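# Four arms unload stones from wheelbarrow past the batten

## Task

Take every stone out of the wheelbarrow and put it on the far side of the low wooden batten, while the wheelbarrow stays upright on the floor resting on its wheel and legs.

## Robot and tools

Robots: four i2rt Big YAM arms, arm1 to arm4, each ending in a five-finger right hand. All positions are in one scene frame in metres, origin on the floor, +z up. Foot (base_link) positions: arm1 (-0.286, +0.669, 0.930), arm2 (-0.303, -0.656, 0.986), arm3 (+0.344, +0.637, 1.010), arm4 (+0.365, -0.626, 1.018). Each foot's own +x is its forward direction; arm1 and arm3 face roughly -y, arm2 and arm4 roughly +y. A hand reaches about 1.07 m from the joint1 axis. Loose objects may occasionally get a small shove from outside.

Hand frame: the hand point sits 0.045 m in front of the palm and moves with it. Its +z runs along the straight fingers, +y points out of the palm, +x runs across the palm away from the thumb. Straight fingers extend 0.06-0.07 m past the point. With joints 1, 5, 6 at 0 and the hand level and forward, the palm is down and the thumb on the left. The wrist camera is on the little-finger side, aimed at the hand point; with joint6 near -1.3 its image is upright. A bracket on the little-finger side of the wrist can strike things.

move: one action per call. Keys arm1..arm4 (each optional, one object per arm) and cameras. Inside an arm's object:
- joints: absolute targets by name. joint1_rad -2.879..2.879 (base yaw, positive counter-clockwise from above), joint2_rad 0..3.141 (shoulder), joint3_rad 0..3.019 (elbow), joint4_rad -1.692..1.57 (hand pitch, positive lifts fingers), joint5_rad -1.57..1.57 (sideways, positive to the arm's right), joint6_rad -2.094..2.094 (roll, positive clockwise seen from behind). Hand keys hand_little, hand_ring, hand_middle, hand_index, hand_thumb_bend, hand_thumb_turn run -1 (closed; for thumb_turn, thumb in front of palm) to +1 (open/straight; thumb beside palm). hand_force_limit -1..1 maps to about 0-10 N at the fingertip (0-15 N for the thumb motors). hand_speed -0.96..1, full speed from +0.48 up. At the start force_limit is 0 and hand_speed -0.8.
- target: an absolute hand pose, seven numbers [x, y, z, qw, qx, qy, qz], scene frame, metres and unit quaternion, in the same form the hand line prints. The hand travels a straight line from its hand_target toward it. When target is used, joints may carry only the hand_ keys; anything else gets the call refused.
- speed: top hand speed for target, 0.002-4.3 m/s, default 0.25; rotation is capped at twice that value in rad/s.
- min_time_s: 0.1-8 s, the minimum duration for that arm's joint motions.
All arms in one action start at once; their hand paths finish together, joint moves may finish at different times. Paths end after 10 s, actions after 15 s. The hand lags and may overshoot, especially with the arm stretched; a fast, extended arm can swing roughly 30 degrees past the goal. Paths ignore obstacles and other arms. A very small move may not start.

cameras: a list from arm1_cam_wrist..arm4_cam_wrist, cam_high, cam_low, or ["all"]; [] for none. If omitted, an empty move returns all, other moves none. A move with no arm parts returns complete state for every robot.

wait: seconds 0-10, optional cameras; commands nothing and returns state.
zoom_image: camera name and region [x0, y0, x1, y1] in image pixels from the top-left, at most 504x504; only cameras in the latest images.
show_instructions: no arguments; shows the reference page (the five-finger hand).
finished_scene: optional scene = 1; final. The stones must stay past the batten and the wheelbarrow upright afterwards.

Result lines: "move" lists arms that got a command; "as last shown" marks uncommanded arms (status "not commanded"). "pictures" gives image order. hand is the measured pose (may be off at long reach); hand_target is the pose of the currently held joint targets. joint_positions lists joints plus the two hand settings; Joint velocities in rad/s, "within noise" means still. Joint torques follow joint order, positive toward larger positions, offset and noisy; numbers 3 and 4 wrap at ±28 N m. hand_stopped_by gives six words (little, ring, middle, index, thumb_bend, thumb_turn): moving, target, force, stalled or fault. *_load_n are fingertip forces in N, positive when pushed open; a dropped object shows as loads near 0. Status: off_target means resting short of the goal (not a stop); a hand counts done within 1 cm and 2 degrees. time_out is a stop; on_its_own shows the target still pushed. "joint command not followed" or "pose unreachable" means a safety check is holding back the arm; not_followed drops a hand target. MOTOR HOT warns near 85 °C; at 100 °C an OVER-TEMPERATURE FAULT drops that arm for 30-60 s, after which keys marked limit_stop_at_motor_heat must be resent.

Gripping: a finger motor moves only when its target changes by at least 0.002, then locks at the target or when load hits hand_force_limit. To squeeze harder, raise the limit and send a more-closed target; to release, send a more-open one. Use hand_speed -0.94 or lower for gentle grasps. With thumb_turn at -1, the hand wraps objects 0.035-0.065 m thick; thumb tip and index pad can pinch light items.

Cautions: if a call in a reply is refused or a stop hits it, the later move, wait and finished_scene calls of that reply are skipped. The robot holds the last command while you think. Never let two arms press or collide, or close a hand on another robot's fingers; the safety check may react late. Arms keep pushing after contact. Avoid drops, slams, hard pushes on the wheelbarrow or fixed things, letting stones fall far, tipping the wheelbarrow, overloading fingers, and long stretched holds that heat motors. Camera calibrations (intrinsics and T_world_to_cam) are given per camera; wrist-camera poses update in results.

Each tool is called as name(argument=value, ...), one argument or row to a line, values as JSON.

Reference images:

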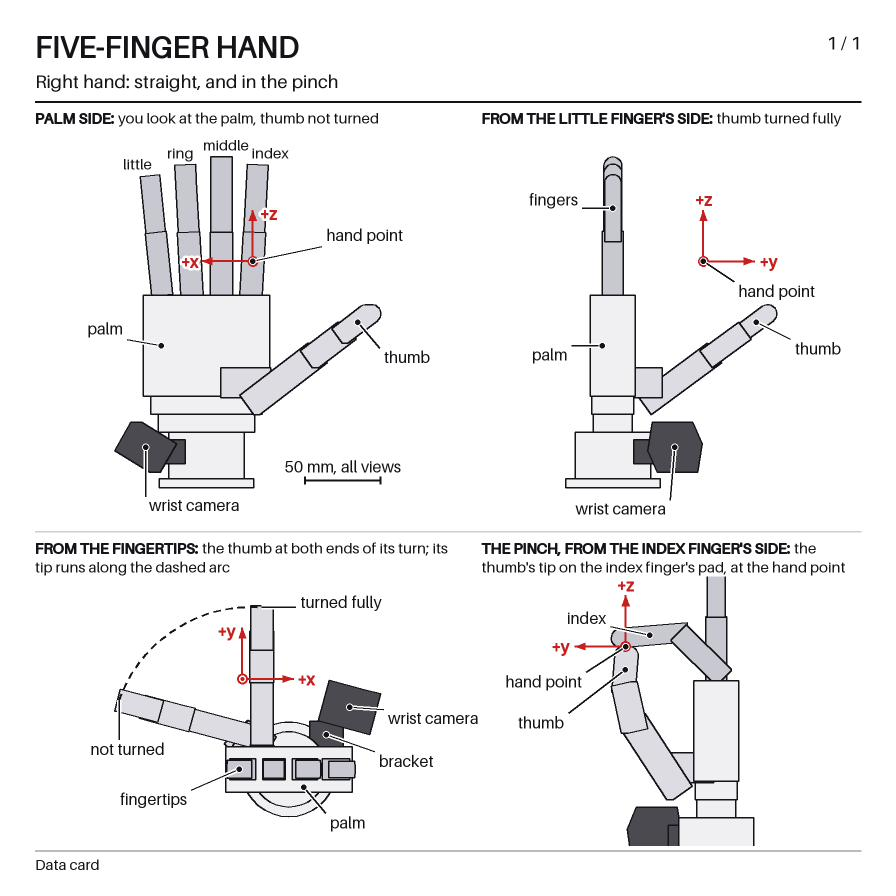

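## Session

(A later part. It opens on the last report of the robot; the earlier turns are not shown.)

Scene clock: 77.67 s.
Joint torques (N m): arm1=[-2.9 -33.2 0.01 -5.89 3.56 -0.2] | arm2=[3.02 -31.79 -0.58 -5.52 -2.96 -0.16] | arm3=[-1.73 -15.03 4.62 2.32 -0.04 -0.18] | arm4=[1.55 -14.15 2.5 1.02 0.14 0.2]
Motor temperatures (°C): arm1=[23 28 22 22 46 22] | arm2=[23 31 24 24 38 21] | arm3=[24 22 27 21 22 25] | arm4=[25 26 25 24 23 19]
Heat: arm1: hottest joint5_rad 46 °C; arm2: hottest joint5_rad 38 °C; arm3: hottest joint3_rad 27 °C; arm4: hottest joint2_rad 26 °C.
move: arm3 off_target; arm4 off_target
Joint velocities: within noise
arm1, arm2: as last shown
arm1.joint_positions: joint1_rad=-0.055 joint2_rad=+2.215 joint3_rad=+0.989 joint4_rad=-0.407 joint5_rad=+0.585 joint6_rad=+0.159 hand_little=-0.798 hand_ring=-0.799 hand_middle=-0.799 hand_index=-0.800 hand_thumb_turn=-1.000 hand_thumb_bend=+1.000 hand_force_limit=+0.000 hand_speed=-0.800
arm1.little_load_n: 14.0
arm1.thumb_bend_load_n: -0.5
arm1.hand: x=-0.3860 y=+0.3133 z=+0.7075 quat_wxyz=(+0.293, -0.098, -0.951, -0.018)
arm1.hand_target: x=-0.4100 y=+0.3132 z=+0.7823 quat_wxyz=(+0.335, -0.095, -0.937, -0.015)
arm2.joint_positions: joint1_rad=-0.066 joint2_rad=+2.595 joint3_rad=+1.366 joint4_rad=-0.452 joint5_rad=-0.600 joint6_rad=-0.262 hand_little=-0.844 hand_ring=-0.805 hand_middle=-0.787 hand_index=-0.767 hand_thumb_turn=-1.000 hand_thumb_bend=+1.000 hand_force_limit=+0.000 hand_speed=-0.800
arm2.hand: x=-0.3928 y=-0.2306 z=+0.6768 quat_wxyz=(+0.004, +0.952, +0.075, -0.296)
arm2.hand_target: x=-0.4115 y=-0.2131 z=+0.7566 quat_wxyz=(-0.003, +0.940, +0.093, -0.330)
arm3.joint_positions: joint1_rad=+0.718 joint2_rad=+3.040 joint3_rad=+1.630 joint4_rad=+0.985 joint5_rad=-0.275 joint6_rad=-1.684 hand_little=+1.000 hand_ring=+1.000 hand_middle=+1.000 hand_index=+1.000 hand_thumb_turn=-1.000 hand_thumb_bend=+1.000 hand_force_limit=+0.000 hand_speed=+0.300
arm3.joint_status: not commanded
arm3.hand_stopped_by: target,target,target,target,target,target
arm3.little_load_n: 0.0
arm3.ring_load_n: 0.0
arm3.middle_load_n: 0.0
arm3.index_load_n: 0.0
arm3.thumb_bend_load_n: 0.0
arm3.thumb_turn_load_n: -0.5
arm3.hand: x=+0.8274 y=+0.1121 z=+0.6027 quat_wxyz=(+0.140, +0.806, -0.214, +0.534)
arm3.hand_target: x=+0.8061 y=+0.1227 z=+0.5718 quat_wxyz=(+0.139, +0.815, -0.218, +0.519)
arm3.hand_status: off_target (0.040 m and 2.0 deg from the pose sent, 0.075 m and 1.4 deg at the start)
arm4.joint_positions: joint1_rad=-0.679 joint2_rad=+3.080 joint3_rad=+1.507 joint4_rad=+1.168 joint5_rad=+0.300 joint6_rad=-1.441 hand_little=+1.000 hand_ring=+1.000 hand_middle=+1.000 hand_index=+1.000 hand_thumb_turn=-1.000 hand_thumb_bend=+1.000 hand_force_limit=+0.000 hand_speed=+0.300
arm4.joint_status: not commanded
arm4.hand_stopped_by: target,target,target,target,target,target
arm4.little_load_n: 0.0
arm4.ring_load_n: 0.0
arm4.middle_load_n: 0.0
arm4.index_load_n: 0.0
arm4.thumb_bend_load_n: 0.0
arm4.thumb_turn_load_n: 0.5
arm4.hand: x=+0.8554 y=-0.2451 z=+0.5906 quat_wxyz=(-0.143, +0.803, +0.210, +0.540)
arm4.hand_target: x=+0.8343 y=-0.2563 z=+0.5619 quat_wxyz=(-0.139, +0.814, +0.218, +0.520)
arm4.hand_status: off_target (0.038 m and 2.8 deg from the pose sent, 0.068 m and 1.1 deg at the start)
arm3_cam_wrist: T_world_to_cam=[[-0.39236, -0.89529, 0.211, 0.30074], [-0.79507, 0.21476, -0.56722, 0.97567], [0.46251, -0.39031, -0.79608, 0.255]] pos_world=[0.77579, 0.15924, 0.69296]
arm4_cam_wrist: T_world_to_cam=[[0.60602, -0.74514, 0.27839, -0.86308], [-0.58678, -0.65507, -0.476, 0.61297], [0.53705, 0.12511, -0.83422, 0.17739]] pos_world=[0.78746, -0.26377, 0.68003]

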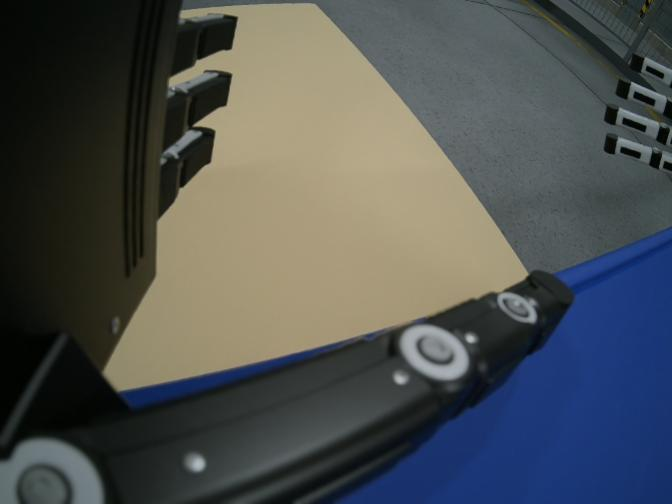

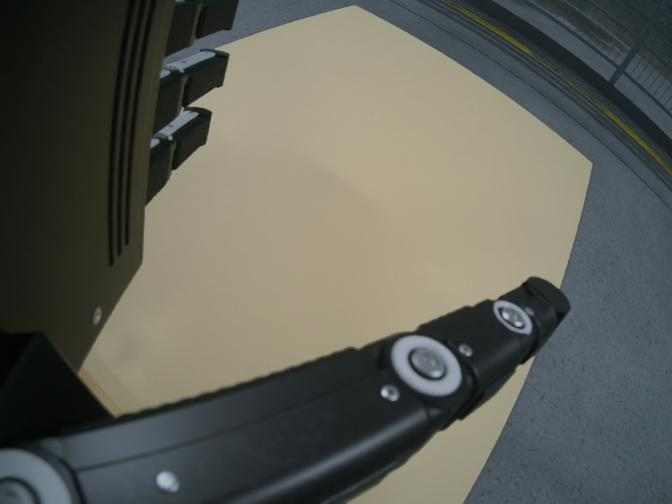

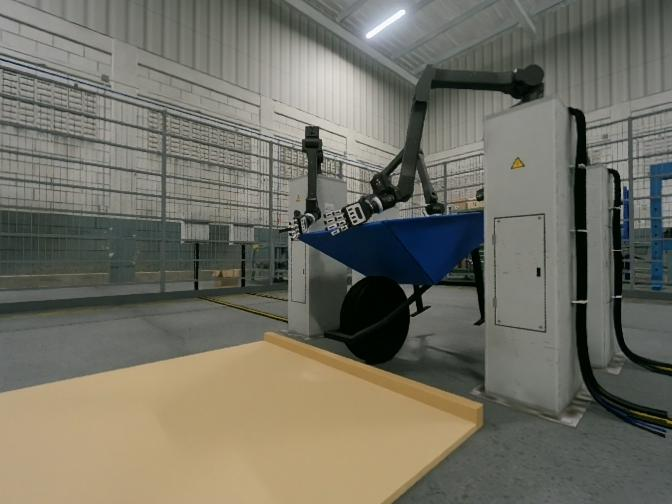

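move(
  arm3={"target": [0.810, 0.121, 0.515, 0.139, 0.815, -0.218, 0.520], "speed": 0.05},
  arm4={"target": [0.835, -0.255, 0.505, 0.139, -0.815, -0.218, -0.520], "speed": 0.05},
  arm1={"target": [-0.415, 0.311, 0.850, -0.335, 0.0951, 0.937, 0.0150], "speed": 0.06},
  arm2={"target": [-0.417, -0.205, 0.83, -0.002, 0.939, 0.0935, -0.330], "speed": 0.06},
  cameras=["arm3_cam_wrist", "arm4_cam_wrist", "cam_low"],
)

Scene clock: 80.47 s.
Joint torques (N m): arm1=[-3.43 -32.62 1.57 -6.06 3.07 -0.41] | arm2=[3.25 -32.09 0.2 -5.39 -2.48 -0.13] | arm3=[-1.49 -15.15 4.67 0.73 -0.1 0.06] | arm4=[1.03 -14.39 2.3 0.36 0.01 0.11]
Motor temperatures (°C): arm1=[23 28 22 22 47 22] | arm2=[23 31 24 24 38 21] | arm3=[24 22 27 21 22 25] | arm4=[25 26 25 24 23 19]
Heat: arm1: hottest joint5_rad 47 °C; arm2: hottest joint5_rad 38 °C; arm3: hottest joint3_rad 27 °C; arm4: hottest joint2_rad 26 °C.
move: arm1 off_target; arm2 off_target; arm3 off_target; arm4 off_target
Joint velocities: within noise
arm1.joint_positions: joint1_rad=-0.055 joint2_rad=+2.111 joint3_rad=+0.975 joint4_rad=-0.506 joint5_rad=+0.600 joint6_rad=+0.170 hand_little=-0.798 hand_ring=-0.799 hand_middle=-0.799 hand_index=-0.800 hand_thumb_turn=-1.000 hand_thumb_bend=+1.000 hand_force_limit=+0.000 hand_speed=-0.800
arm1.joint_status: not commanded
arm1.hand_stopped_by: target,target,target,target,target,target
arm1.little_load_n: 9.5
arm1.ring_load_n: 12.0
arm1.middle_load_n: 10.5
arm1.index_load_n: 6.5
arm1.thumb_bend_load_n: 0.0
arm1.thumb_turn_load_n: 0.0
arm1.hand: x=-0.3881 y=+0.3119 z=+0.7500 quat_wxyz=(+0.300, -0.102, -0.948, -0.020)
arm1.hand_target: x=-0.4125 y=+0.3129 z=+0.8263 quat_wxyz=(+0.335, -0.096, -0.937, -0.015)
arm1.hand_status: off_target (0.104 m and 4.3 deg from the pose sent, 0.145 m and 5.1 deg at the start; pose on its path clipped on 66 of 78 steps)
arm2.joint_positions: joint1_rad=-0.064 joint2_rad=+2.505 joint3_rad=+1.331 joint4_rad=-0.519 joint5_rad=-0.614 joint6_rad=-0.261 hand_little=-0.844 hand_ring=-0.805 hand_middle=-0.786 hand_index=-0.767 hand_thumb_turn=-1.000 hand_thumb_bend=+1.000 hand_force_limit=+0.000 hand_speed=-0.800
arm2.joint_status: not commanded
arm2.hand_stopped_by: force,force,force,force,target,target
arm2.little_load_n: 7.0
arm2.ring_load_n: 5.0
arm2.middle_load_n: 6.5
arm2.index_load_n: 8.5
arm2.thumb_bend_load_n: 0.0
arm2.thumb_turn_load_n: 0.0
arm2.hand: x=-0.3959 y=-0.2274 z=+0.7187 quat_wxyz=(+0.009, +0.950, +0.073, -0.304)
arm2.hand_target: x=-0.4144 y=-0.2108 z=+0.8006 quat_wxyz=(-0.003, +0.939, +0.093, -0.330)
arm2.hand_status: off_target (0.116 m and 4.2 deg from the pose sent, 0.157 m and 4.7 deg at the start; pose on its path clipped on 70 of 78 steps)
arm3.joint_positions: joint1_rad=+0.718 joint2_rad=+3.080 joint3_rad=+1.745 joint4_rad=+0.806 joint5_rad=-0.279 joint6_rad=-1.718 hand_little=+1.000 hand_ring=+1.000 hand_middle=+1.000 hand_index=+1.000 hand_thumb_turn=-1.000 hand_thumb_bend=+1.000 hand_force_limit=+0.000 hand_speed=+0.300
arm3.joint_status: not commanded
arm3.hand_stopped_by: target,target,target,target,target,target
arm3.little_load_n: 0.0
arm3.ring_load_n: 0.0
arm3.middle_load_n: 0.0
arm3.index_load_n: 0.0
arm3.thumb_bend_load_n: -0.5
arm3.thumb_turn_load_n: -2.5
arm3.hand: x=+0.8365 y=+0.1026 z=+0.5706 quat_wxyz=(+0.123, +0.833, -0.214, +0.495)
arm3.hand_target: x=+0.8062 y=+0.1260 z=+0.5240 quat_wxyz=(+0.104, +0.848, -0.234, +0.465)
arm3.hand_status: off_target (0.064 m and 3.9 deg from the pose sent, 0.090 m and 2.0 deg at the start; a joint's target at an end of its range on 63 of 78 steps)
arm4.joint_positions: joint1_rad=-0.696 joint2_rad=+3.088 joint3_rad=+1.607 joint4_rad=+0.931 joint5_rad=+0.233 joint6_rad=-1.356 hand_little=+1.000 hand_ring=+1.000 hand_middle=+1.000 hand_index=+1.000 hand_thumb_turn=-1.000 hand_thumb_bend=+1.000 hand_force_limit=+0.000 hand_speed=+0.300
arm4.joint_status: not commanded
arm4.hand_stopped_by: target,target,target,target,target,target
arm4.little_load_n: 0.0
arm4.ring_load_n: 0.0
arm4.middle_load_n: 0.0
arm4.index_load_n: 0.0
arm4.thumb_bend_load_n: 0.0
arm4.thumb_turn_load_n: 0.0
arm4.hand: x=+0.8629 y=-0.2305 z=+0.5520 quat_wxyz=(-0.152, +0.844, +0.205, +0.471)
arm4.hand_target: x=+0.8325 y=-0.2575 z=+0.5123 quat_wxyz=(-0.136, +0.862, +0.216, +0.437)
arm4.hand_status: off_target (0.060 m and 6.8 deg from the pose sent, 0.089 m and 2.8 deg at the start; a joint's target at an end of its range on 72 of 78 steps)
arm3_cam_wrist: T_world_to_cam=[[-0.359, -0.91227, 0.19718, 0.28432], [-0.84343, 0.22663, -0.4871, 0.96022], [0.39968, -0.34118, -0.8508, 0.3003]] pos_world=[0.79193, 0.14422, 0.66716]
arm4_cam_wrist: T_world_to_cam=[[0.64687, -0.73763, 0.19354, -0.83268], [-0.65109, -0.66633, -0.36345, 0.59921], [0.39705, 0.10909, -0.91129, 0.29894]] pos_world=[0.81007, -0.24755, 0.65136]

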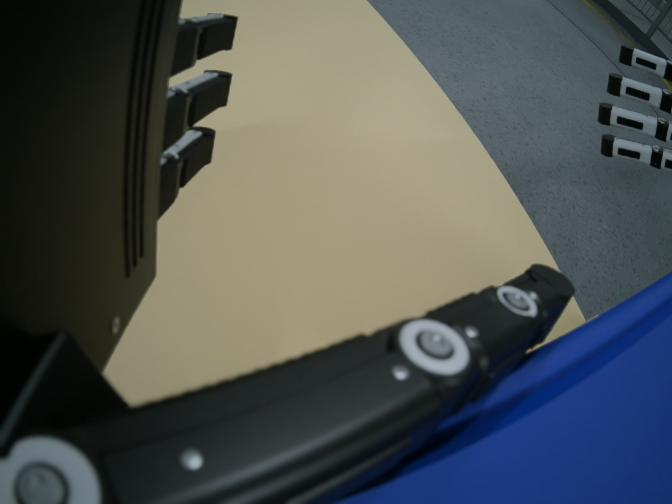

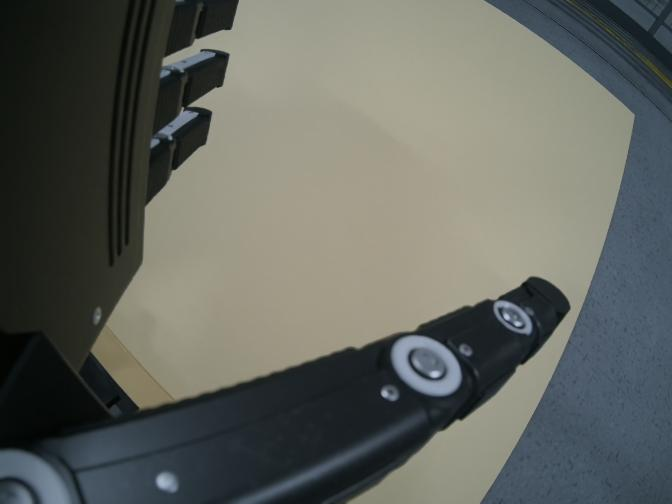

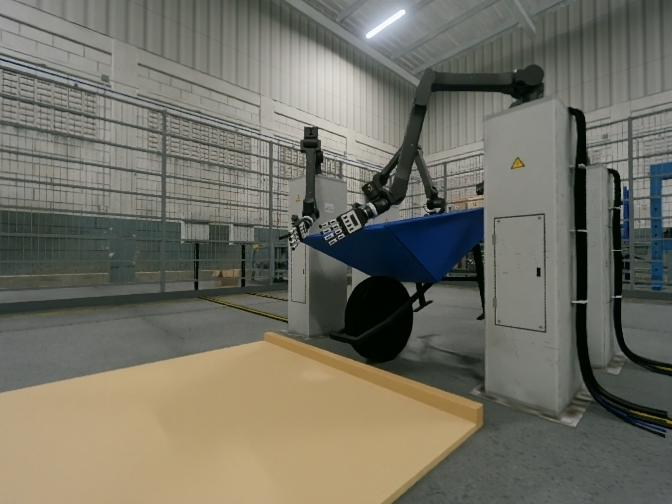

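move(
  arm3={"target": [0.835, 0.115, 0.490, 0.120, 0.835, -0.225, 0.490], "speed": 0.05},
  arm4={"target": [0.860, -0.245, 0.475, 0.139, -0.845, -0.215, -0.470], "speed": 0.05},
  arm1={"target": [-0.390, 0.309, 0.90, -0.3622, 0.095, 0.9266, 0.014], "speed": 0.04},
  arm2={"target": [-0.390, -0.205, 0.89, -0.0039, 0.9315, 0.0938, -0.3516], "speed": 0.045},
  cameras=["cam_high", "cam_low"],
)

zoom_image(
  camera="cam_low",
  region=[250, 120, 500, 370],
)

zoom_image(
  camera="cam_high",
  region=[220, 180, 460, 400],
)

Scene clock: 85.57 s.
Joint torques (N m): arm1=[-1.79 -31.44 4.64 -6.8 3.13 -0.32] | arm2=[2.02 -32.56 1.17 -5.76 -2.26 -0.22] | arm3=[-0.91 -17.32 6.6 1.01 -0.12 0.01] | arm4=[0.44 -16.85 4.18 1.01 0.02 0.18]
Motor temperatures (°C): arm1=[23 29 22 22 48 22] | arm2=[23 32 24 25 38 21] | arm3=[24 22 27 21 22 25] | arm4=[25 26 25 24 23 19]
Heat: arm1: hottest joint5_rad 48 °C; arm2: hottest joint5_rad 38 °C; arm3: hottest joint3_rad 27 °C; arm4: hottest joint2_rad 26 °C.
move: arm1 off_target; arm2 off_target; arm3 off_target; arm4 off_target
Joint velocities: within noise
arm1.joint_positions: joint1_rad=+0.003 joint2_rad=+1.996 joint3_rad=+0.975 joint4_rad=-0.694 joint5_rad=+0.651 joint6_rad=+0.267 hand_little=-0.798 hand_ring=-0.799 hand_middle=-0.799 hand_index=-0.800 hand_thumb_turn=-1.000 hand_thumb_bend=+1.000 hand_force_limit=+0.000 hand_speed=-0.800
arm1.joint_status: not commanded
arm1.hand_stopped_by: target,target,target,target,target,target
arm1.little_load_n: 10.0
arm1.ring_load_n: 11.5
arm1.middle_load_n: 9.5
arm1.index_load_n: 5.5
arm1.thumb_bend_load_n: 0.0
arm1.thumb_turn_load_n: 0.0
arm1.hand: x=-0.3722 y=+0.3168 z=+0.8041 quat_wxyz=(+0.328, -0.107, -0.938, -0.028)
arm1.hand_target: x=-0.3896 y=+0.3111 z=+0.8819 quat_wxyz=(+0.362, -0.096, -0.927, -0.014)
arm1.hand_status: off_target (0.098 m and 4.6 deg from the pose sent, 0.150 m and 7.6 deg at the start; pose on its path clipped on 102 of 141 steps)
arm2.joint_positions: joint1_rad=-0.107 joint2_rad=+2.407 joint3_rad=+1.321 joint4_rad=-0.668 joint5_rad=-0.658 joint6_rad=-0.334 hand_little=-0.844 hand_ring=-0.805 hand_middle=-0.787 hand_index=-0.767 hand_thumb_turn=-1.000 hand_thumb_bend=+1.000 hand_force_limit=+0.000 hand_speed=-0.800
arm2.joint_status: not commanded
arm2.hand_stopped_by: force,force,force,force,target,target
arm2.little_load_n: 8.5
arm2.ring_load_n: 5.5
arm2.middle_load_n: 5.5
arm2.index_load_n: 6.5
arm2.thumb_bend_load_n: 0.0
arm2.thumb_turn_load_n: 0.0
arm2.hand: x=-0.3807 y=-0.2244 z=+0.7750 quat_wxyz=(+0.014, +0.941, +0.076, -0.329)
arm2.hand_target: x=-0.3900 y=-0.2102 z=+0.8586 quat_wxyz=(-0.005, +0.932, +0.093, -0.351)
arm2.hand_status: off_target (0.117 m and 4.0 deg from the pose sent, 0.173 m and 6.5 deg at the start; pose on its path clipped on 130 of 141 steps)
arm3.joint_positions: joint1_rad=+0.729 joint2_rad=+3.100 joint3_rad=+1.875 joint4_rad=+0.474 joint5_rad=-0.284 joint6_rad=-1.718 hand_little=+1.000 hand_ring=+1.000 hand_middle=+1.000 hand_index=+1.000 hand_thumb_turn=-1.000 hand_thumb_bend=+1.000 hand_force_limit=+0.000 hand_speed=+0.300
arm3.joint_status: not commanded
arm3.hand_stopped_by: target,target,target,target,target,target
arm3.little_load_n: 0.0
arm3.ring_load_n: 0.0
arm3.middle_load_n: 0.0
arm3.index_load_n: 0.0
arm3.thumb_bend_load_n: 0.0
arm3.thumb_turn_load_n: -1.0
arm3.hand: x=+0.8423 y=+0.1094 z=+0.5285 quat_wxyz=(+0.068, +0.877, -0.237, +0.413)
arm3.hand_target: x=+0.8294 y=+0.1208 z=+0.5035 quat_wxyz=(+0.058, +0.882, -0.246, +0.399)
arm3.hand_status: off_target (0.040 m and 11.8 deg from the pose sent, 0.082 m and 1.5 deg at the start; a joint's target at an end of its range on 136 of 141 steps)
arm4.joint_positions: joint1_rad=-0.747 joint2_rad=+3.106 joint3_rad=+1.739 joint4_rad=+0.600 joint5_rad=+0.091 joint6_rad=-1.326 hand_little=+1.000 hand_ring=+1.000 hand_middle=+1.000 hand_index=+1.000 hand_thumb_turn=-1.000 hand_thumb_bend=+1.000 hand_force_limit=+0.000 hand_speed=+0.300
arm4.joint_status: not commanded
arm4.hand_stopped_by: target,target,target,target,target,target
arm4.little_load_n: 0.0
arm4.ring_load_n: 0.0
arm4.middle_load_n: 0.0
arm4.index_load_n: 0.0
arm4.thumb_bend_load_n: 0.0
arm4.thumb_turn_load_n: 0.0
arm4.hand: x=+0.8698 y=-0.2299 z=+0.5053 quat_wxyz=(-0.154, +0.892, +0.222, +0.362)
arm4.hand_target: x=+0.8573 y=-0.2466 z=+0.4824 quat_wxyz=(-0.148, +0.901, +0.217, +0.346)
arm4.hand_status: off_target (0.035 m and 13.7 deg from the pose sent, 0.079 m and 1.9 deg at the start; a joint's target at an end of its range on 137 of 141 steps)

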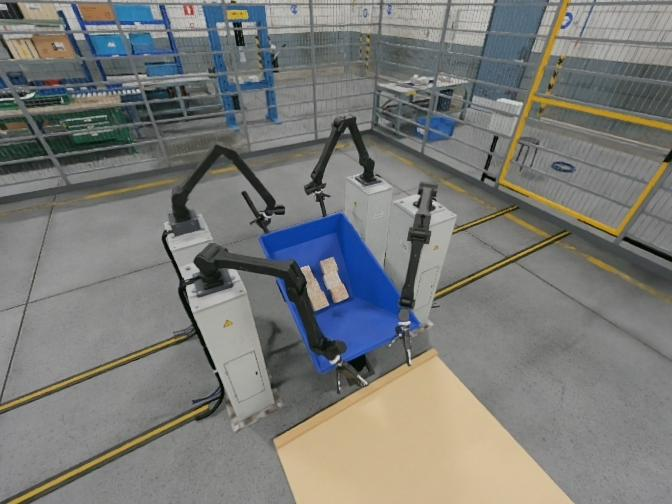

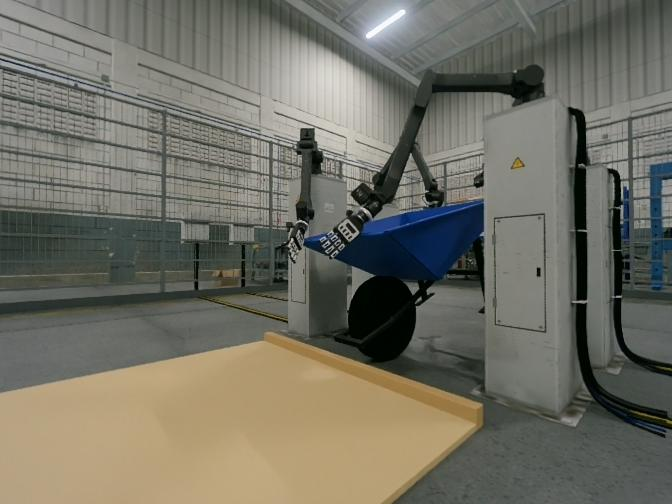

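Scaled by 2.016 from the camera's image (finer frame: 960x720).

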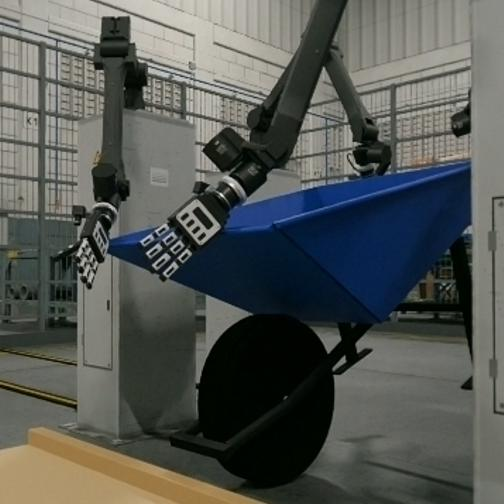

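Scaled by 2.100 from the camera's image (finer frame: 960x720).

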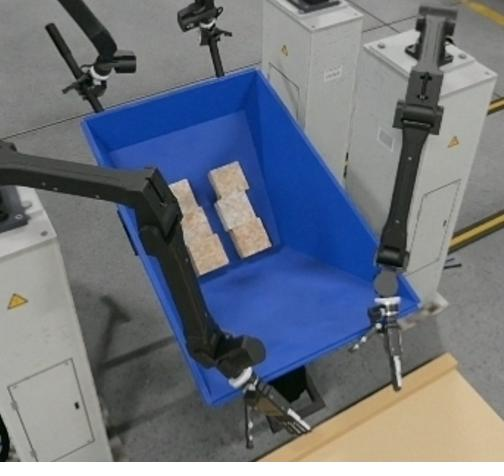

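move(
  arm3={"target": [0.870, 0.120, 0.455, 0.068, 0.877, -0.237, 0.413], "speed": 0.04},
  arm4={"target": [0.895, -0.245, 0.43, 0.154, -0.892, -0.222, -0.362], "speed": 0.04},
  arm1={"target": [-0.315, 0.300, 0.985, -0.4104, 0.0944, 0.9063, 0.012], "speed": 0.04},
  arm2={"target": [-0.315, -0.210, 0.985, -0.0124, 0.91, 0.0946, -0.4034], "speed": 0.045},
  cameras=["cam_high", "cam_low"],
)

zoom_image(
  camera="cam_low",
  region=[250, 120, 500, 370],
)

zoom_image(
  camera="cam_high",
  region=[220, 180, 460, 400],
)

Scene clock: 89.90 s.
Joint torques (N m): arm1=[0.67 -30.92 6.68 -8.27 2.87 0.07] | arm2=[0.44 -31.27 3.33 -7.2 -2.64 -0.35] | arm3=[-1.08 -18.02 5.93 0.62 0.42 0.11] | arm4=[0.44 -18.2 5.05 0.75 -0.09 0.01]
Motor temperatures (°C): arm1=[23 29 22 22 48 22] | arm2=[23 32 24 25 38 21] | arm3=[24 22 26 21 22 25] | arm4=[25 27 25 24 23 19]
Heat: arm1: hottest joint5_rad 48 °C; arm2: hottest joint5_rad 38 °C; arm3: hottest joint3_rad 26 °C; arm4: hottest joint2_rad 27 °C.
move: arm1 off_target; arm2 off_target; arm3 off_target; arm4 off_target
Joint velocities: within noise
arm1.joint_positions: joint1_rad=+0.177 joint2_rad=+1.956 joint3_rad=+1.085 joint4_rad=-1.047 joint5_rad=+0.714 joint6_rad=+0.530 hand_little=-0.798 hand_ring=-0.799 hand_middle=-0.800 hand_index=-0.800 hand_thumb_turn=-1.000 hand_thumb_bend=+1.000 hand_force_limit=+0.000 hand_speed=-0.800
arm1.joint_status: not commanded
arm1.hand_stopped_by: target,target,target,target,target,target
arm1.little_load_n: 15.5
arm1.ring_load_n: 9.5
arm1.middle_load_n: 1.0
arm1.index_load_n: 0.0
arm1.thumb_bend_load_n: -0.5
arm1.thumb_turn_load_n: 0.0
arm1.hand: x=-0.3124 y=+0.3092 z=+0.8615 quat_wxyz=(+0.382, -0.107, -0.917, -0.037)
arm1.hand_target: x=-0.3163 y=+0.3040 z=+0.9437 quat_wxyz=(+0.409, -0.094, -0.908, -0.010)
arm1.hand_status: off_target (0.124 m and 4.7 deg from the pose sent, 0.191 m and 10.3 deg at the start; pose on its path clipped on 84 of 120 steps)
arm2.joint_positions: joint1_rad=-0.256 joint2_rad=+2.343 joint3_rad=+1.354 joint4_rad=-0.933 joint5_rad=-0.714 joint6_rad=-0.573 hand_little=-0.844 hand_ring=-0.806 hand_middle=-0.787 hand_index=-0.767 hand_thumb_turn=-1.000 hand_thumb_bend=+1.000 hand_force_limit=+0.000 hand_speed=-0.800
arm2.joint_status: not commanded
arm2.hand_stopped_by: force,force,force,force,target,target
arm2.little_load_n: 1.5
arm2.ring_load_n: 0.5
arm2.middle_load_n: 3.5
arm2.index_load_n: 8.0
arm2.thumb_bend_load_n: 0.0
arm2.thumb_turn_load_n: 0.0
arm2.hand: x=-0.3162 y=-0.2341 z=+0.8325 quat_wxyz=(+0.011, +0.922, +0.084, -0.377)
arm2.hand_target: x=-0.3174 y=-0.2205 z=+0.9173 quat_wxyz=(-0.014, +0.911, +0.093, -0.402)
arm2.hand_status: off_target (0.154 m and 4.4 deg from the pose sent, 0.221 m and 9.9 deg at the start; pose on its path clipped on 108 of 120 steps)
arm3.joint_positions: joint1_rad=+0.774 joint2_rad=+3.101 joint3_rad=+1.948 joint4_rad=+0.344 joint5_rad=-0.284 joint6_rad=-1.718 hand_little=+1.000 hand_ring=+1.000 hand_middle=+1.000 hand_index=+1.000 hand_thumb_turn=-1.000 hand_thumb_bend=+0.999 hand_force_limit=+0.000 hand_speed=+0.300
arm3.joint_status: not commanded
arm3.hand_stopped_by: target,target,target,target,target,target
arm3.little_load_n: 0.0
arm3.ring_load_n: 0.0
arm3.middle_load_n: 0.0
arm3.index_load_n: 0.0
arm3.thumb_bend_load_n: -3.0
arm3.thumb_turn_load_n: -4.5
arm3.hand: x=+0.8745 y=+0.1235 z=+0.5272 quat_wxyz=(+0.045, +0.891, -0.225, +0.391)
arm3.hand_target: x=+0.8517 y=+0.1384 z=+0.4974 quat_wxyz=(+0.035, +0.897, -0.244, +0.366)
arm3.hand_status: off_target (0.072 m and 4.2 deg from the pose sent, 0.079 m and 0.1 deg at the start; a joint's target at an end of its range on 115 of 120 steps)
arm4.joint_positions: joint1_rad=-0.835 joint2_rad=+3.110 joint3_rad=+1.850 joint4_rad=+0.349 joint5_rad=-0.082 joint6_rad=-1.335 hand_little=+1.000 hand_ring=+1.000 hand_middle=+1.000 hand_index=+1.000 hand_thumb_turn=-1.000 hand_thumb_bend=+1.000 hand_force_limit=+0.000 hand_speed=+0.300
arm4.joint_status: not commanded
arm4.hand_stopped_by: target,target,target,target,target,target
arm4.little_load_n: 0.0
arm4.ring_load_n: 0.0
arm4.middle_load_n: 0.0
arm4.index_load_n: 0.0
arm4.thumb_bend_load_n: 0.0
arm4.thumb_turn_load_n: 0.0
arm4.hand: x=+0.8910 y=-0.2427 z=+0.4863 quat_wxyz=(-0.178, +0.919, +0.223, +0.272)
arm4.hand_target: x=+0.8815 y=-0.2542 z=+0.4680 quat_wxyz=(-0.173, +0.922, +0.227, +0.261)
arm4.hand_status: off_target (0.057 m and 11.1 deg from the pose sent, 0.081 m and 0.1 deg at the start; a joint's target at an end of its range on 117 of 120 steps)

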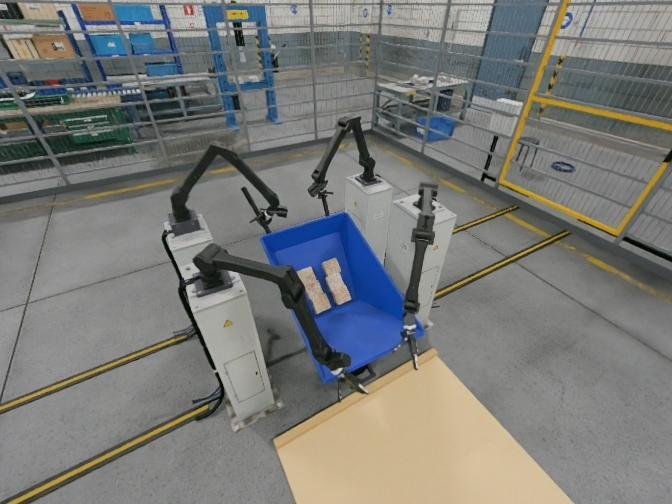

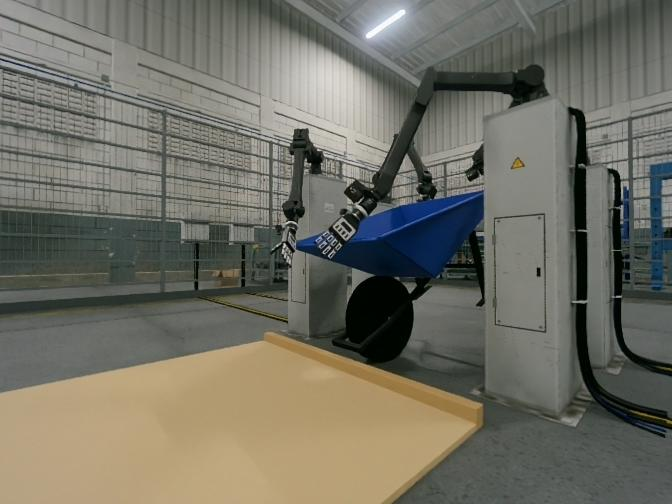

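Scaled by 2.016 from the camera's image (finer frame: 960x720).

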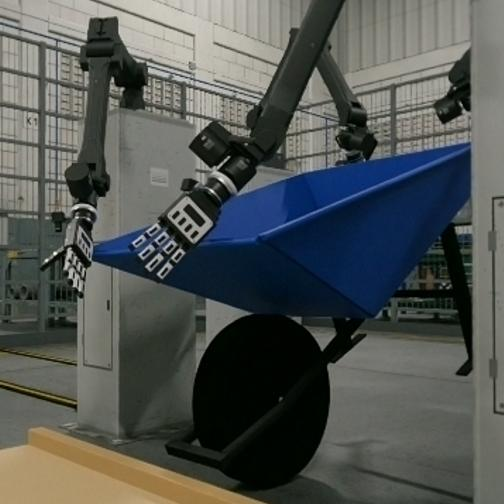

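Scaled by 2.100 from the camera's image (finer frame: 960x720).

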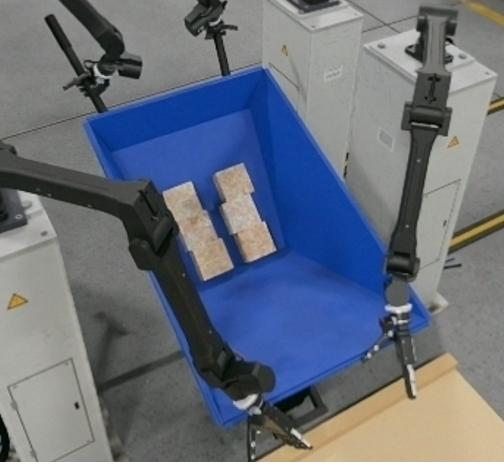

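move(
  arm3={"target": [0.885, 0.130, 0.45, 0.045, 0.891, -0.225, 0.391], "speed": 0.03},
  arm4={"target": [0.910, -0.240, 0.42, 0.178, -0.919, -0.223, -0.272], "speed": 0.03},
  arm1={"target": [-0.295, 0.297, 1.03, -0.4104, 0.0944, 0.9063, 0.012], "speed": 0.03},
  arm2={"target": [-0.300, -0.215, 1.03, -0.0124, 0.91, 0.0946, -0.4034], "speed": 0.035},
  cameras=["cam_low"],
)

zoom_image(
  camera="cam_low",
  region=[250, 120, 500, 370],
)

Scene clock: 94.10 s.
Joint torques (N m): arm1=[1.08 -31.03 7.05 -8.46 2.42 0.11] | arm2=[1.44 -31.56 3.21 -7.21 -2.29 -0.3] | arm3=[-0.44 -18.2 6.2 0.53 -0.1 0.04] | arm4=[0.26 -18.61 5.65 0.9 -0.11 -0.01]
Motor temperatures (°C): arm1=[23 29 22 23 47 22] | arm2=[23 32 24 25 38 21] | arm3=[24 22 26 20 22 25] | arm4=[25 27 25 24 23 19]
Heat: arm1: hottest joint5_rad 47 °C; arm2: hottest joint5_rad 38 °C; arm3: hottest joint3_rad 26 °C; arm4: hottest joint2_rad 27 °C.
move: arm1 off_target; arm2 off_target; arm3 off_target; arm4 off_target
Joint velocities: within noise
arm1.joint_positions: joint1_rad=+0.212 joint2_rad=+1.952 joint3_rad=+1.115 joint4_rad=-1.117 joint5_rad=+0.714 joint6_rad=+0.577 hand_little=-0.798 hand_ring=-0.799 hand_middle=-0.800 hand_index=-0.800 hand_thumb_turn=-1.000 hand_thumb_bend=+1.000 hand_force_limit=+0.000 hand_speed=-0.800
arm1.joint_status: not commanded
arm1.hand_stopped_by: target,target,target,target,target,target
arm1.little_load_n: 15.5
arm1.ring_load_n: 10.0
arm1.middle_load_n: 1.0
arm1.index_load_n: 0.0
arm1.thumb_bend_load_n: 0.0
arm1.thumb_turn_load_n: 0.0
arm1.hand: x=-0.2980 y=+0.3058 z=+0.8734 quat_wxyz=(+0.388, -0.106, -0.915, -0.037)
arm1.hand_target: x=-0.2986 y=+0.3025 z=+0.9560 quat_wxyz=(+0.409, -0.094, -0.908, -0.010)
arm1.hand_status: off_target (0.157 m and 4.1 deg from the pose sent, 0.170 m and 4.7 deg at the start; pose on its path clipped on 93 of 113 steps)
arm2.joint_positions: joint1_rad=-0.287 joint2_rad=+2.325 joint3_rad=+1.354 joint4_rad=-0.974 joint5_rad=-0.713 joint6_rad=-0.616 hand_little=-0.844 hand_ring=-0.806 hand_middle=-0.787 hand_index=-0.767 hand_thumb_turn=-1.000 hand_thumb_bend=+1.000 hand_force_limit=+0.000 hand_speed=-0.800
arm2.joint_status: not commanded
arm2.hand_stopped_by: force,force,force,force,target,target
arm2.little_load_n: 2.5
arm2.ring_load_n: 1.0
arm2.middle_load_n: 3.0
arm2.index_load_n: 6.5
arm2.thumb_bend_load_n: 0.0
arm2.thumb_turn_load_n: 0.0
arm2.hand: x=-0.3017 y=-0.2376 z=+0.8431 quat_wxyz=(+0.007, +0.921, +0.085, -0.381)
arm2.hand_target: x=-0.3030 y=-0.2274 z=+0.9279 quat_wxyz=(-0.014, +0.911, +0.093, -0.402)
arm2.hand_status: off_target (0.188 m and 3.8 deg from the pose sent, 0.199 m and 4.4 deg at the start; pose on its path clipped on 101 of 113 steps)
arm3.joint_positions: joint1_rad=+0.786 joint2_rad=+3.101 joint3_rad=+1.956 joint4_rad=+0.324 joint5_rad=-0.284 joint6_rad=-1.718 hand_little=+1.000 hand_ring=+1.000 hand_middle=+1.000 hand_index=+1.000 hand_thumb_turn=-1.000 hand_thumb_bend=+1.000 hand_force_limit=+0.000 hand_speed=+0.300
arm3.joint_status: not commanded
arm3.hand_stopped_by: target,target,target,target,target,target
arm3.little_load_n: 0.0
arm3.ring_load_n: -0.5
arm3.middle_load_n: 0.0
arm3.index_load_n: 0.0
arm3.thumb_bend_load_n: -1.0
arm3.thumb_turn_load_n: -4.5
arm3.hand: x=+0.8807 y=+0.1300 z=+0.5262 quat_wxyz=(+0.040, +0.895, -0.221, +0.386)
arm3.hand_target: x=+0.8639 y=+0.1499 z=+0.4969 quat_wxyz=(+0.026, +0.903, -0.229, +0.363)
arm3.hand_status: off_target (0.076 m and 1.0 deg from the pose sent, 0.078 m and 0.1 deg at the start; a joint's target at an end of its range on 104 of 113 steps)
arm4.joint_positions: joint1_rad=-0.852 joint2_rad=+3.111 joint3_rad=+1.880 joint4_rad=+0.298 joint5_rad=-0.121 joint6_rad=-1.336 hand_little=+1.000 hand_ring=+1.000 hand_middle=+1.000 hand_index=+1.000 hand_thumb_turn=-1.000 hand_thumb_bend=+1.000 hand_force_limit=+0.000 hand_speed=+0.300
arm4.joint_status: not commanded
arm4.hand_stopped_by: target,target,target,target,target,target
arm4.little_load_n: 0.0
arm4.ring_load_n: 0.0
arm4.middle_load_n: 0.5
arm4.index_load_n: 0.0
arm4.thumb_bend_load_n: 0.5
arm4.thumb_turn_load_n: 0.0
arm4.hand: x=+0.8978 y=-0.2419 z=+0.4859 quat_wxyz=(-0.188, +0.922, +0.222, +0.257)
arm4.hand_target: x=+0.8919 y=-0.2523 z=+0.4695 quat_wxyz=(-0.183, +0.924, +0.225, +0.249)
arm4.hand_status: off_target (0.067 m and 2.1 deg from the pose sent, 0.069 m and 0.1 deg at the start; a joint's target at an end of its range on 109 of 113 steps)

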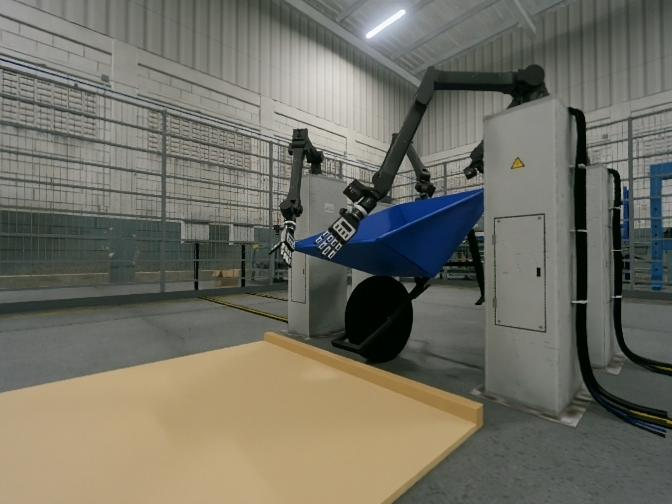

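Scaled by 2.016 from the camera's image (finer frame: 960x720).

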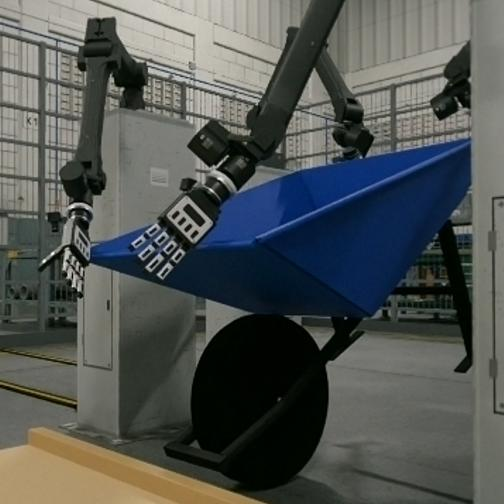

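move(
  arm3={"target": [0.70, 0.20, 0.95, 0.139, 0.815, -0.218, 0.520], "speed": 0.25},
  arm4={"target": [0.70, -0.22, 0.95, 0.139, -0.815, -0.218, -0.520], "speed": 0.25},
  cameras=["cam_high"],
)

Scene clock: 99.73 s.
Joint torques (N m): arm1=[0.32 -30.86 6.93 -8.29 2.58 0.04] | arm2=[1.26 -31.38 3.17 -7.27 -2.36 -0.28] | arm3=[-1.49 -12.4 3.55 1.98 -0.24 -0.11] | arm4=[1.03 -13.33 3.33 1.2 0.4 0.14]
Motor temperatures (°C): arm1=[23 30 23 23 46 22] | arm2=[23 32 24 25 38 21] | arm3=[24 23 26 21 22 25] | arm4=[25 27 25 24 23 19]
Heat: arm1: hottest joint5_rad 46 °C; arm2: hottest joint5_rad 38 °C; arm3: hottest joint3_rad 26 °C; arm4: hottest joint2_rad 27 °C.
move: arm3 done; arm4 done
Joint velocities: within noise
arm1, arm2: as last shown
arm1.joint_positions: joint1_rad=+0.220 joint2_rad=+1.950 joint3_rad=+1.117 joint4_rad=-1.122 joint5_rad=+0.709 joint6_rad=+0.583 hand_little=-0.798 hand_ring=-0.799 hand_middle=-0.800 hand_index=-0.800 hand_thumb_turn=-1.000 hand_thumb_bend=+1.000 hand_force_limit=+0.000 hand_speed=-0.800
arm1.little_load_n: 14.5
arm1.ring_load_n: 9.5
arm1.thumb_turn_load_n: 0.5
arm1.hand: x=-0.2942 y=+0.3056 z=+0.8743 quat_wxyz=(+0.387, -0.106, -0.915, -0.035)
arm1.hand_target: x=-0.2987 y=+0.3025 z=+0.9560 quat_wxyz=(+0.409, -0.094, -0.908, -0.010)
arm2.joint_positions: joint1_rad=-0.293 joint2_rad=+2.325 joint3_rad=+1.355 joint4_rad=-0.974 joint5_rad=-0.711 joint6_rad=-0.621 hand_little=-0.844 hand_ring=-0.806 hand_middle=-0.787 hand_index=-0.767 hand_thumb_turn=-1.000 hand_thumb_bend=+1.000 hand_force_limit=+0.000 hand_speed=-0.800
arm2.little_load_n: 3.5
arm2.thumb_turn_load_n: -0.5
arm2.hand: x=-0.2988 y=-0.2376 z=+0.8429 quat_wxyz=(+0.006, +0.921, +0.085, -0.381)
arm2.hand_target: x=-0.3031 y=-0.2274 z=+0.9280 quat_wxyz=(-0.014, +0.911, +0.093, -0.402)
arm3.joint_positions: joint1_rad=+0.650 joint2_rad=+1.974 joint3_rad=+0.652 joint4_rad=+0.863 joint5_rad=-0.331 joint6_rad=-1.723 hand_little=+1.000 hand_ring=+1.000 hand_middle=+1.000 hand_index=+1.000 hand_thumb_turn=-1.000 hand_thumb_bend=+1.000 hand_force_limit=+0.000 hand_speed=+0.300
arm3.joint_status: not commanded
arm3.hand_stopped_by: target,target,target,target,target,target
arm3.little_load_n: 0.0
arm3.ring_load_n: 0.0
arm3.middle_load_n: 0.0
arm3.index_load_n: 0.0
arm3.thumb_bend_load_n: -0.5
arm3.thumb_turn_load_n: 0.5
arm3.hand: x=+0.7072 y=+0.2002 z=+0.9532 quat_wxyz=(+0.138, +0.812, -0.216, +0.524)
arm3.hand_target: x=+0.7002 y=+0.2001 z=+0.9500 quat_wxyz=(+0.139, +0.814, -0.218, +0.520)
arm3.hand_status: done (0.008 m and 0.6 deg from the pose sent, 0.466 m and 21.2 deg at the start)
arm4.joint_positions: joint1_rad=-0.358 joint2_rad=+2.000 joint3_rad=+0.715 joint4_rad=+0.775 joint5_rad=+0.569 joint6_rad=-1.273 hand_little=+1.000 hand_ring=+1.000 hand_middle=+1.000 hand_index=+1.000 hand_thumb_turn=-1.000 hand_thumb_bend=+1.000 hand_force_limit=+0.000 hand_speed=+0.300
arm4.joint_status: not commanded
arm4.hand_stopped_by: target,target,target,target,target,target
arm4.little_load_n: 0.0
arm4.ring_load_n: 0.0
arm4.middle_load_n: 0.0
arm4.index_load_n: 0.5
arm4.thumb_bend_load_n: 0.0
arm4.thumb_turn_load_n: 0.0
arm4.hand: x=+0.7020 y=-0.2160 z=+0.9534 quat_wxyz=(-0.143, +0.812, +0.217, +0.523)
arm4.hand_target: x=+0.7001 y=-0.2200 z=+0.9500 quat_wxyz=(-0.139, +0.814, +0.218, +0.520)
arm4.hand_status: done (0.006 m and 0.7 deg from the pose sent, 0.505 m and 33.2 deg at the start)

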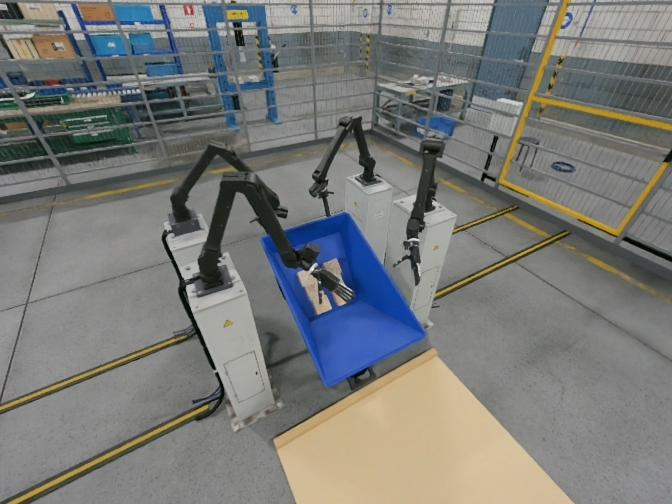

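move(
  arm3={"target": [0.12, 0.38, 1.12, 0.377, 0.037, -0.872, 0.308], "speed": 0.35},
  arm4={"target": [0.12, -0.36, 1.12, -0.3015, 0.874, -0.055, -0.376], "speed": 0.35},
  cameras=["arm3_cam_wrist", "arm4_cam_wrist", "cam_high"],
)

Scene clock: 105.10 s.
Joint torques (N m): arm1=[0.32 -30.8 6.91 -8.28 2.58 0.04] | arm2=[1.26 -31.38 3.15 -7.27 -2.35 -0.28] | arm3=[-1.2 -1.26 14.04 1.29 0.09 0.11] | arm4=[1.26 -2.37 7.51 2.04 -0.01 0.24]
Motor temperatures (°C): arm1=[23 30 23 23 46 22] | arm2=[23 32 24 26 38 21] | arm3=[24 23 26 21 22 25] | arm4=[25 27 25 24 23 19]
Heat: arm1: hottest joint5_rad 46 °C; arm2: hottest joint5_rad 38 °C; arm3: hottest joint3_rad 26 °C; arm4: hottest joint2_rad 27 °C.
move: arm3 off_target; arm4 done
Joint velocities: within noise
arm1, arm2: as last shown
arm1.middle_load_n: 1.5
arm1.thumb_turn_load_n: 0.0
arm2.ring_load_n: 1.5
arm2.thumb_turn_load_n: 0.0
arm3.joint_positions: joint1_rad=-0.524 joint2_rad=+0.773 joint3_rad=+0.358 joint4_rad=-0.189 joint5_rad=+0.303 joint6_rad=-0.762 hand_little=+1.000 hand_ring=+1.000 hand_middle=+1.000 hand_index=+1.000 hand_thumb_turn=-1.000 hand_thumb_bend=+1.000 hand_force_limit=+0.000 hand_speed=+0.300
arm3.joint_status: not commanded
arm3.hand_stopped_by: target,target,target,target,target,target
arm3.little_load_n: 0.0
arm3.ring_load_n: 0.0
arm3.middle_load_n: 0.0
arm3.index_load_n: 0.0
arm3.thumb_bend_load_n: 0.0
arm3.thumb_turn_load_n: 0.5
arm3.hand: x=+0.1274 y=+0.3906 z=+1.1023 quat_wxyz=(+0.375, +0.050, -0.876, +0.298)
arm3.hand_target: x=+0.1204 y=+0.3806 z=+1.1201 quat_wxyz=(+0.377, +0.037, -0.872, +0.308)
arm3.hand_status: off_target (0.022 m and 1.9 deg from the pose sent, 0.636 m and 128.8 deg at the start)
arm4.joint_positions: joint1_rad=+0.420 joint2_rad=+0.929 joint3_rad=+0.330 joint4_rad=-0.021 joint5_rad=-0.383 joint6_rad=+0.688 hand_little=+1.000 hand_ring=+1.000 hand_middle=+1.000 hand_index=+1.000 hand_thumb_turn=-1.000 hand_thumb_bend=+1.000 hand_force_limit=+0.000 hand_speed=+0.300
arm4.joint_status: not commanded
arm4.hand_stopped_by: target,target,target,target,target,target
arm4.little_load_n: 0.0
arm4.ring_load_n: 0.0
arm4.middle_load_n: 0.0
arm4.index_load_n: 0.0
arm4.thumb_bend_load_n: 0.0
arm4.thumb_turn_load_n: 0.0
arm4.hand: x=+0.1222 y=-0.3581 z=+1.1212 quat_wxyz=(-0.303, +0.875, -0.053, -0.373)
arm4.hand_target: x=+0.1201 y=-0.3601 z=+1.1200 quat_wxyz=(-0.301, +0.874, -0.055, -0.376)
arm4.hand_status: done (0.003 m and 0.5 deg from the pose sent, 0.622 m and 114.1 deg at the start)
arm3_cam_wrist: T_world_to_cam=[[-0.47662, 0.82118, -0.31385, 0.0888], [0.85181, 0.3431, -0.39585, 0.19384], [-0.21738, -0.456, -0.86302, 1.27118]] pos_world=[0.15354, 0.44023, 1.20165]
arm4_cam_wrist: T_world_to_cam=[[-0.09751, -0.69922, -0.70822, 0.55796], [-0.26227, -0.66841, 0.69602, -0.99734], [-0.96005, 0.25362, -0.11821, 0.45414]] pos_world=[0.22884, -0.39167, 1.14301]

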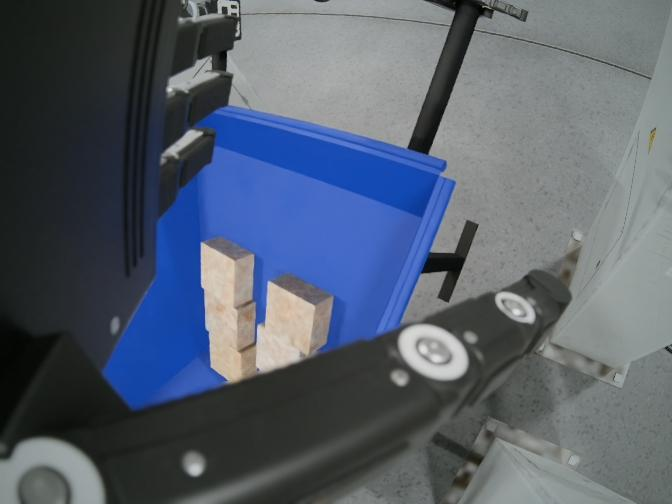

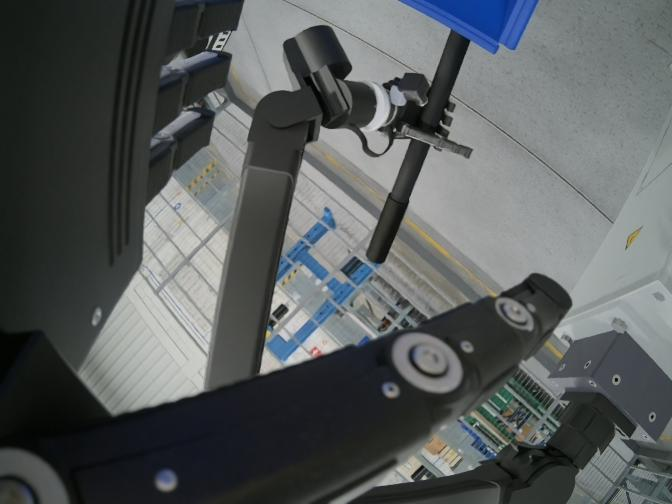

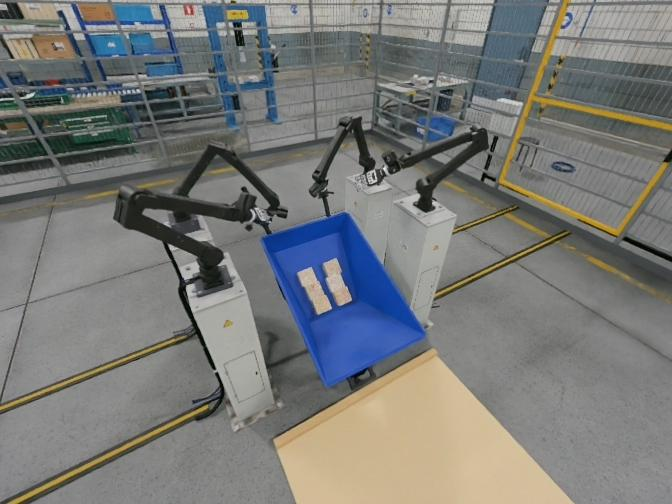

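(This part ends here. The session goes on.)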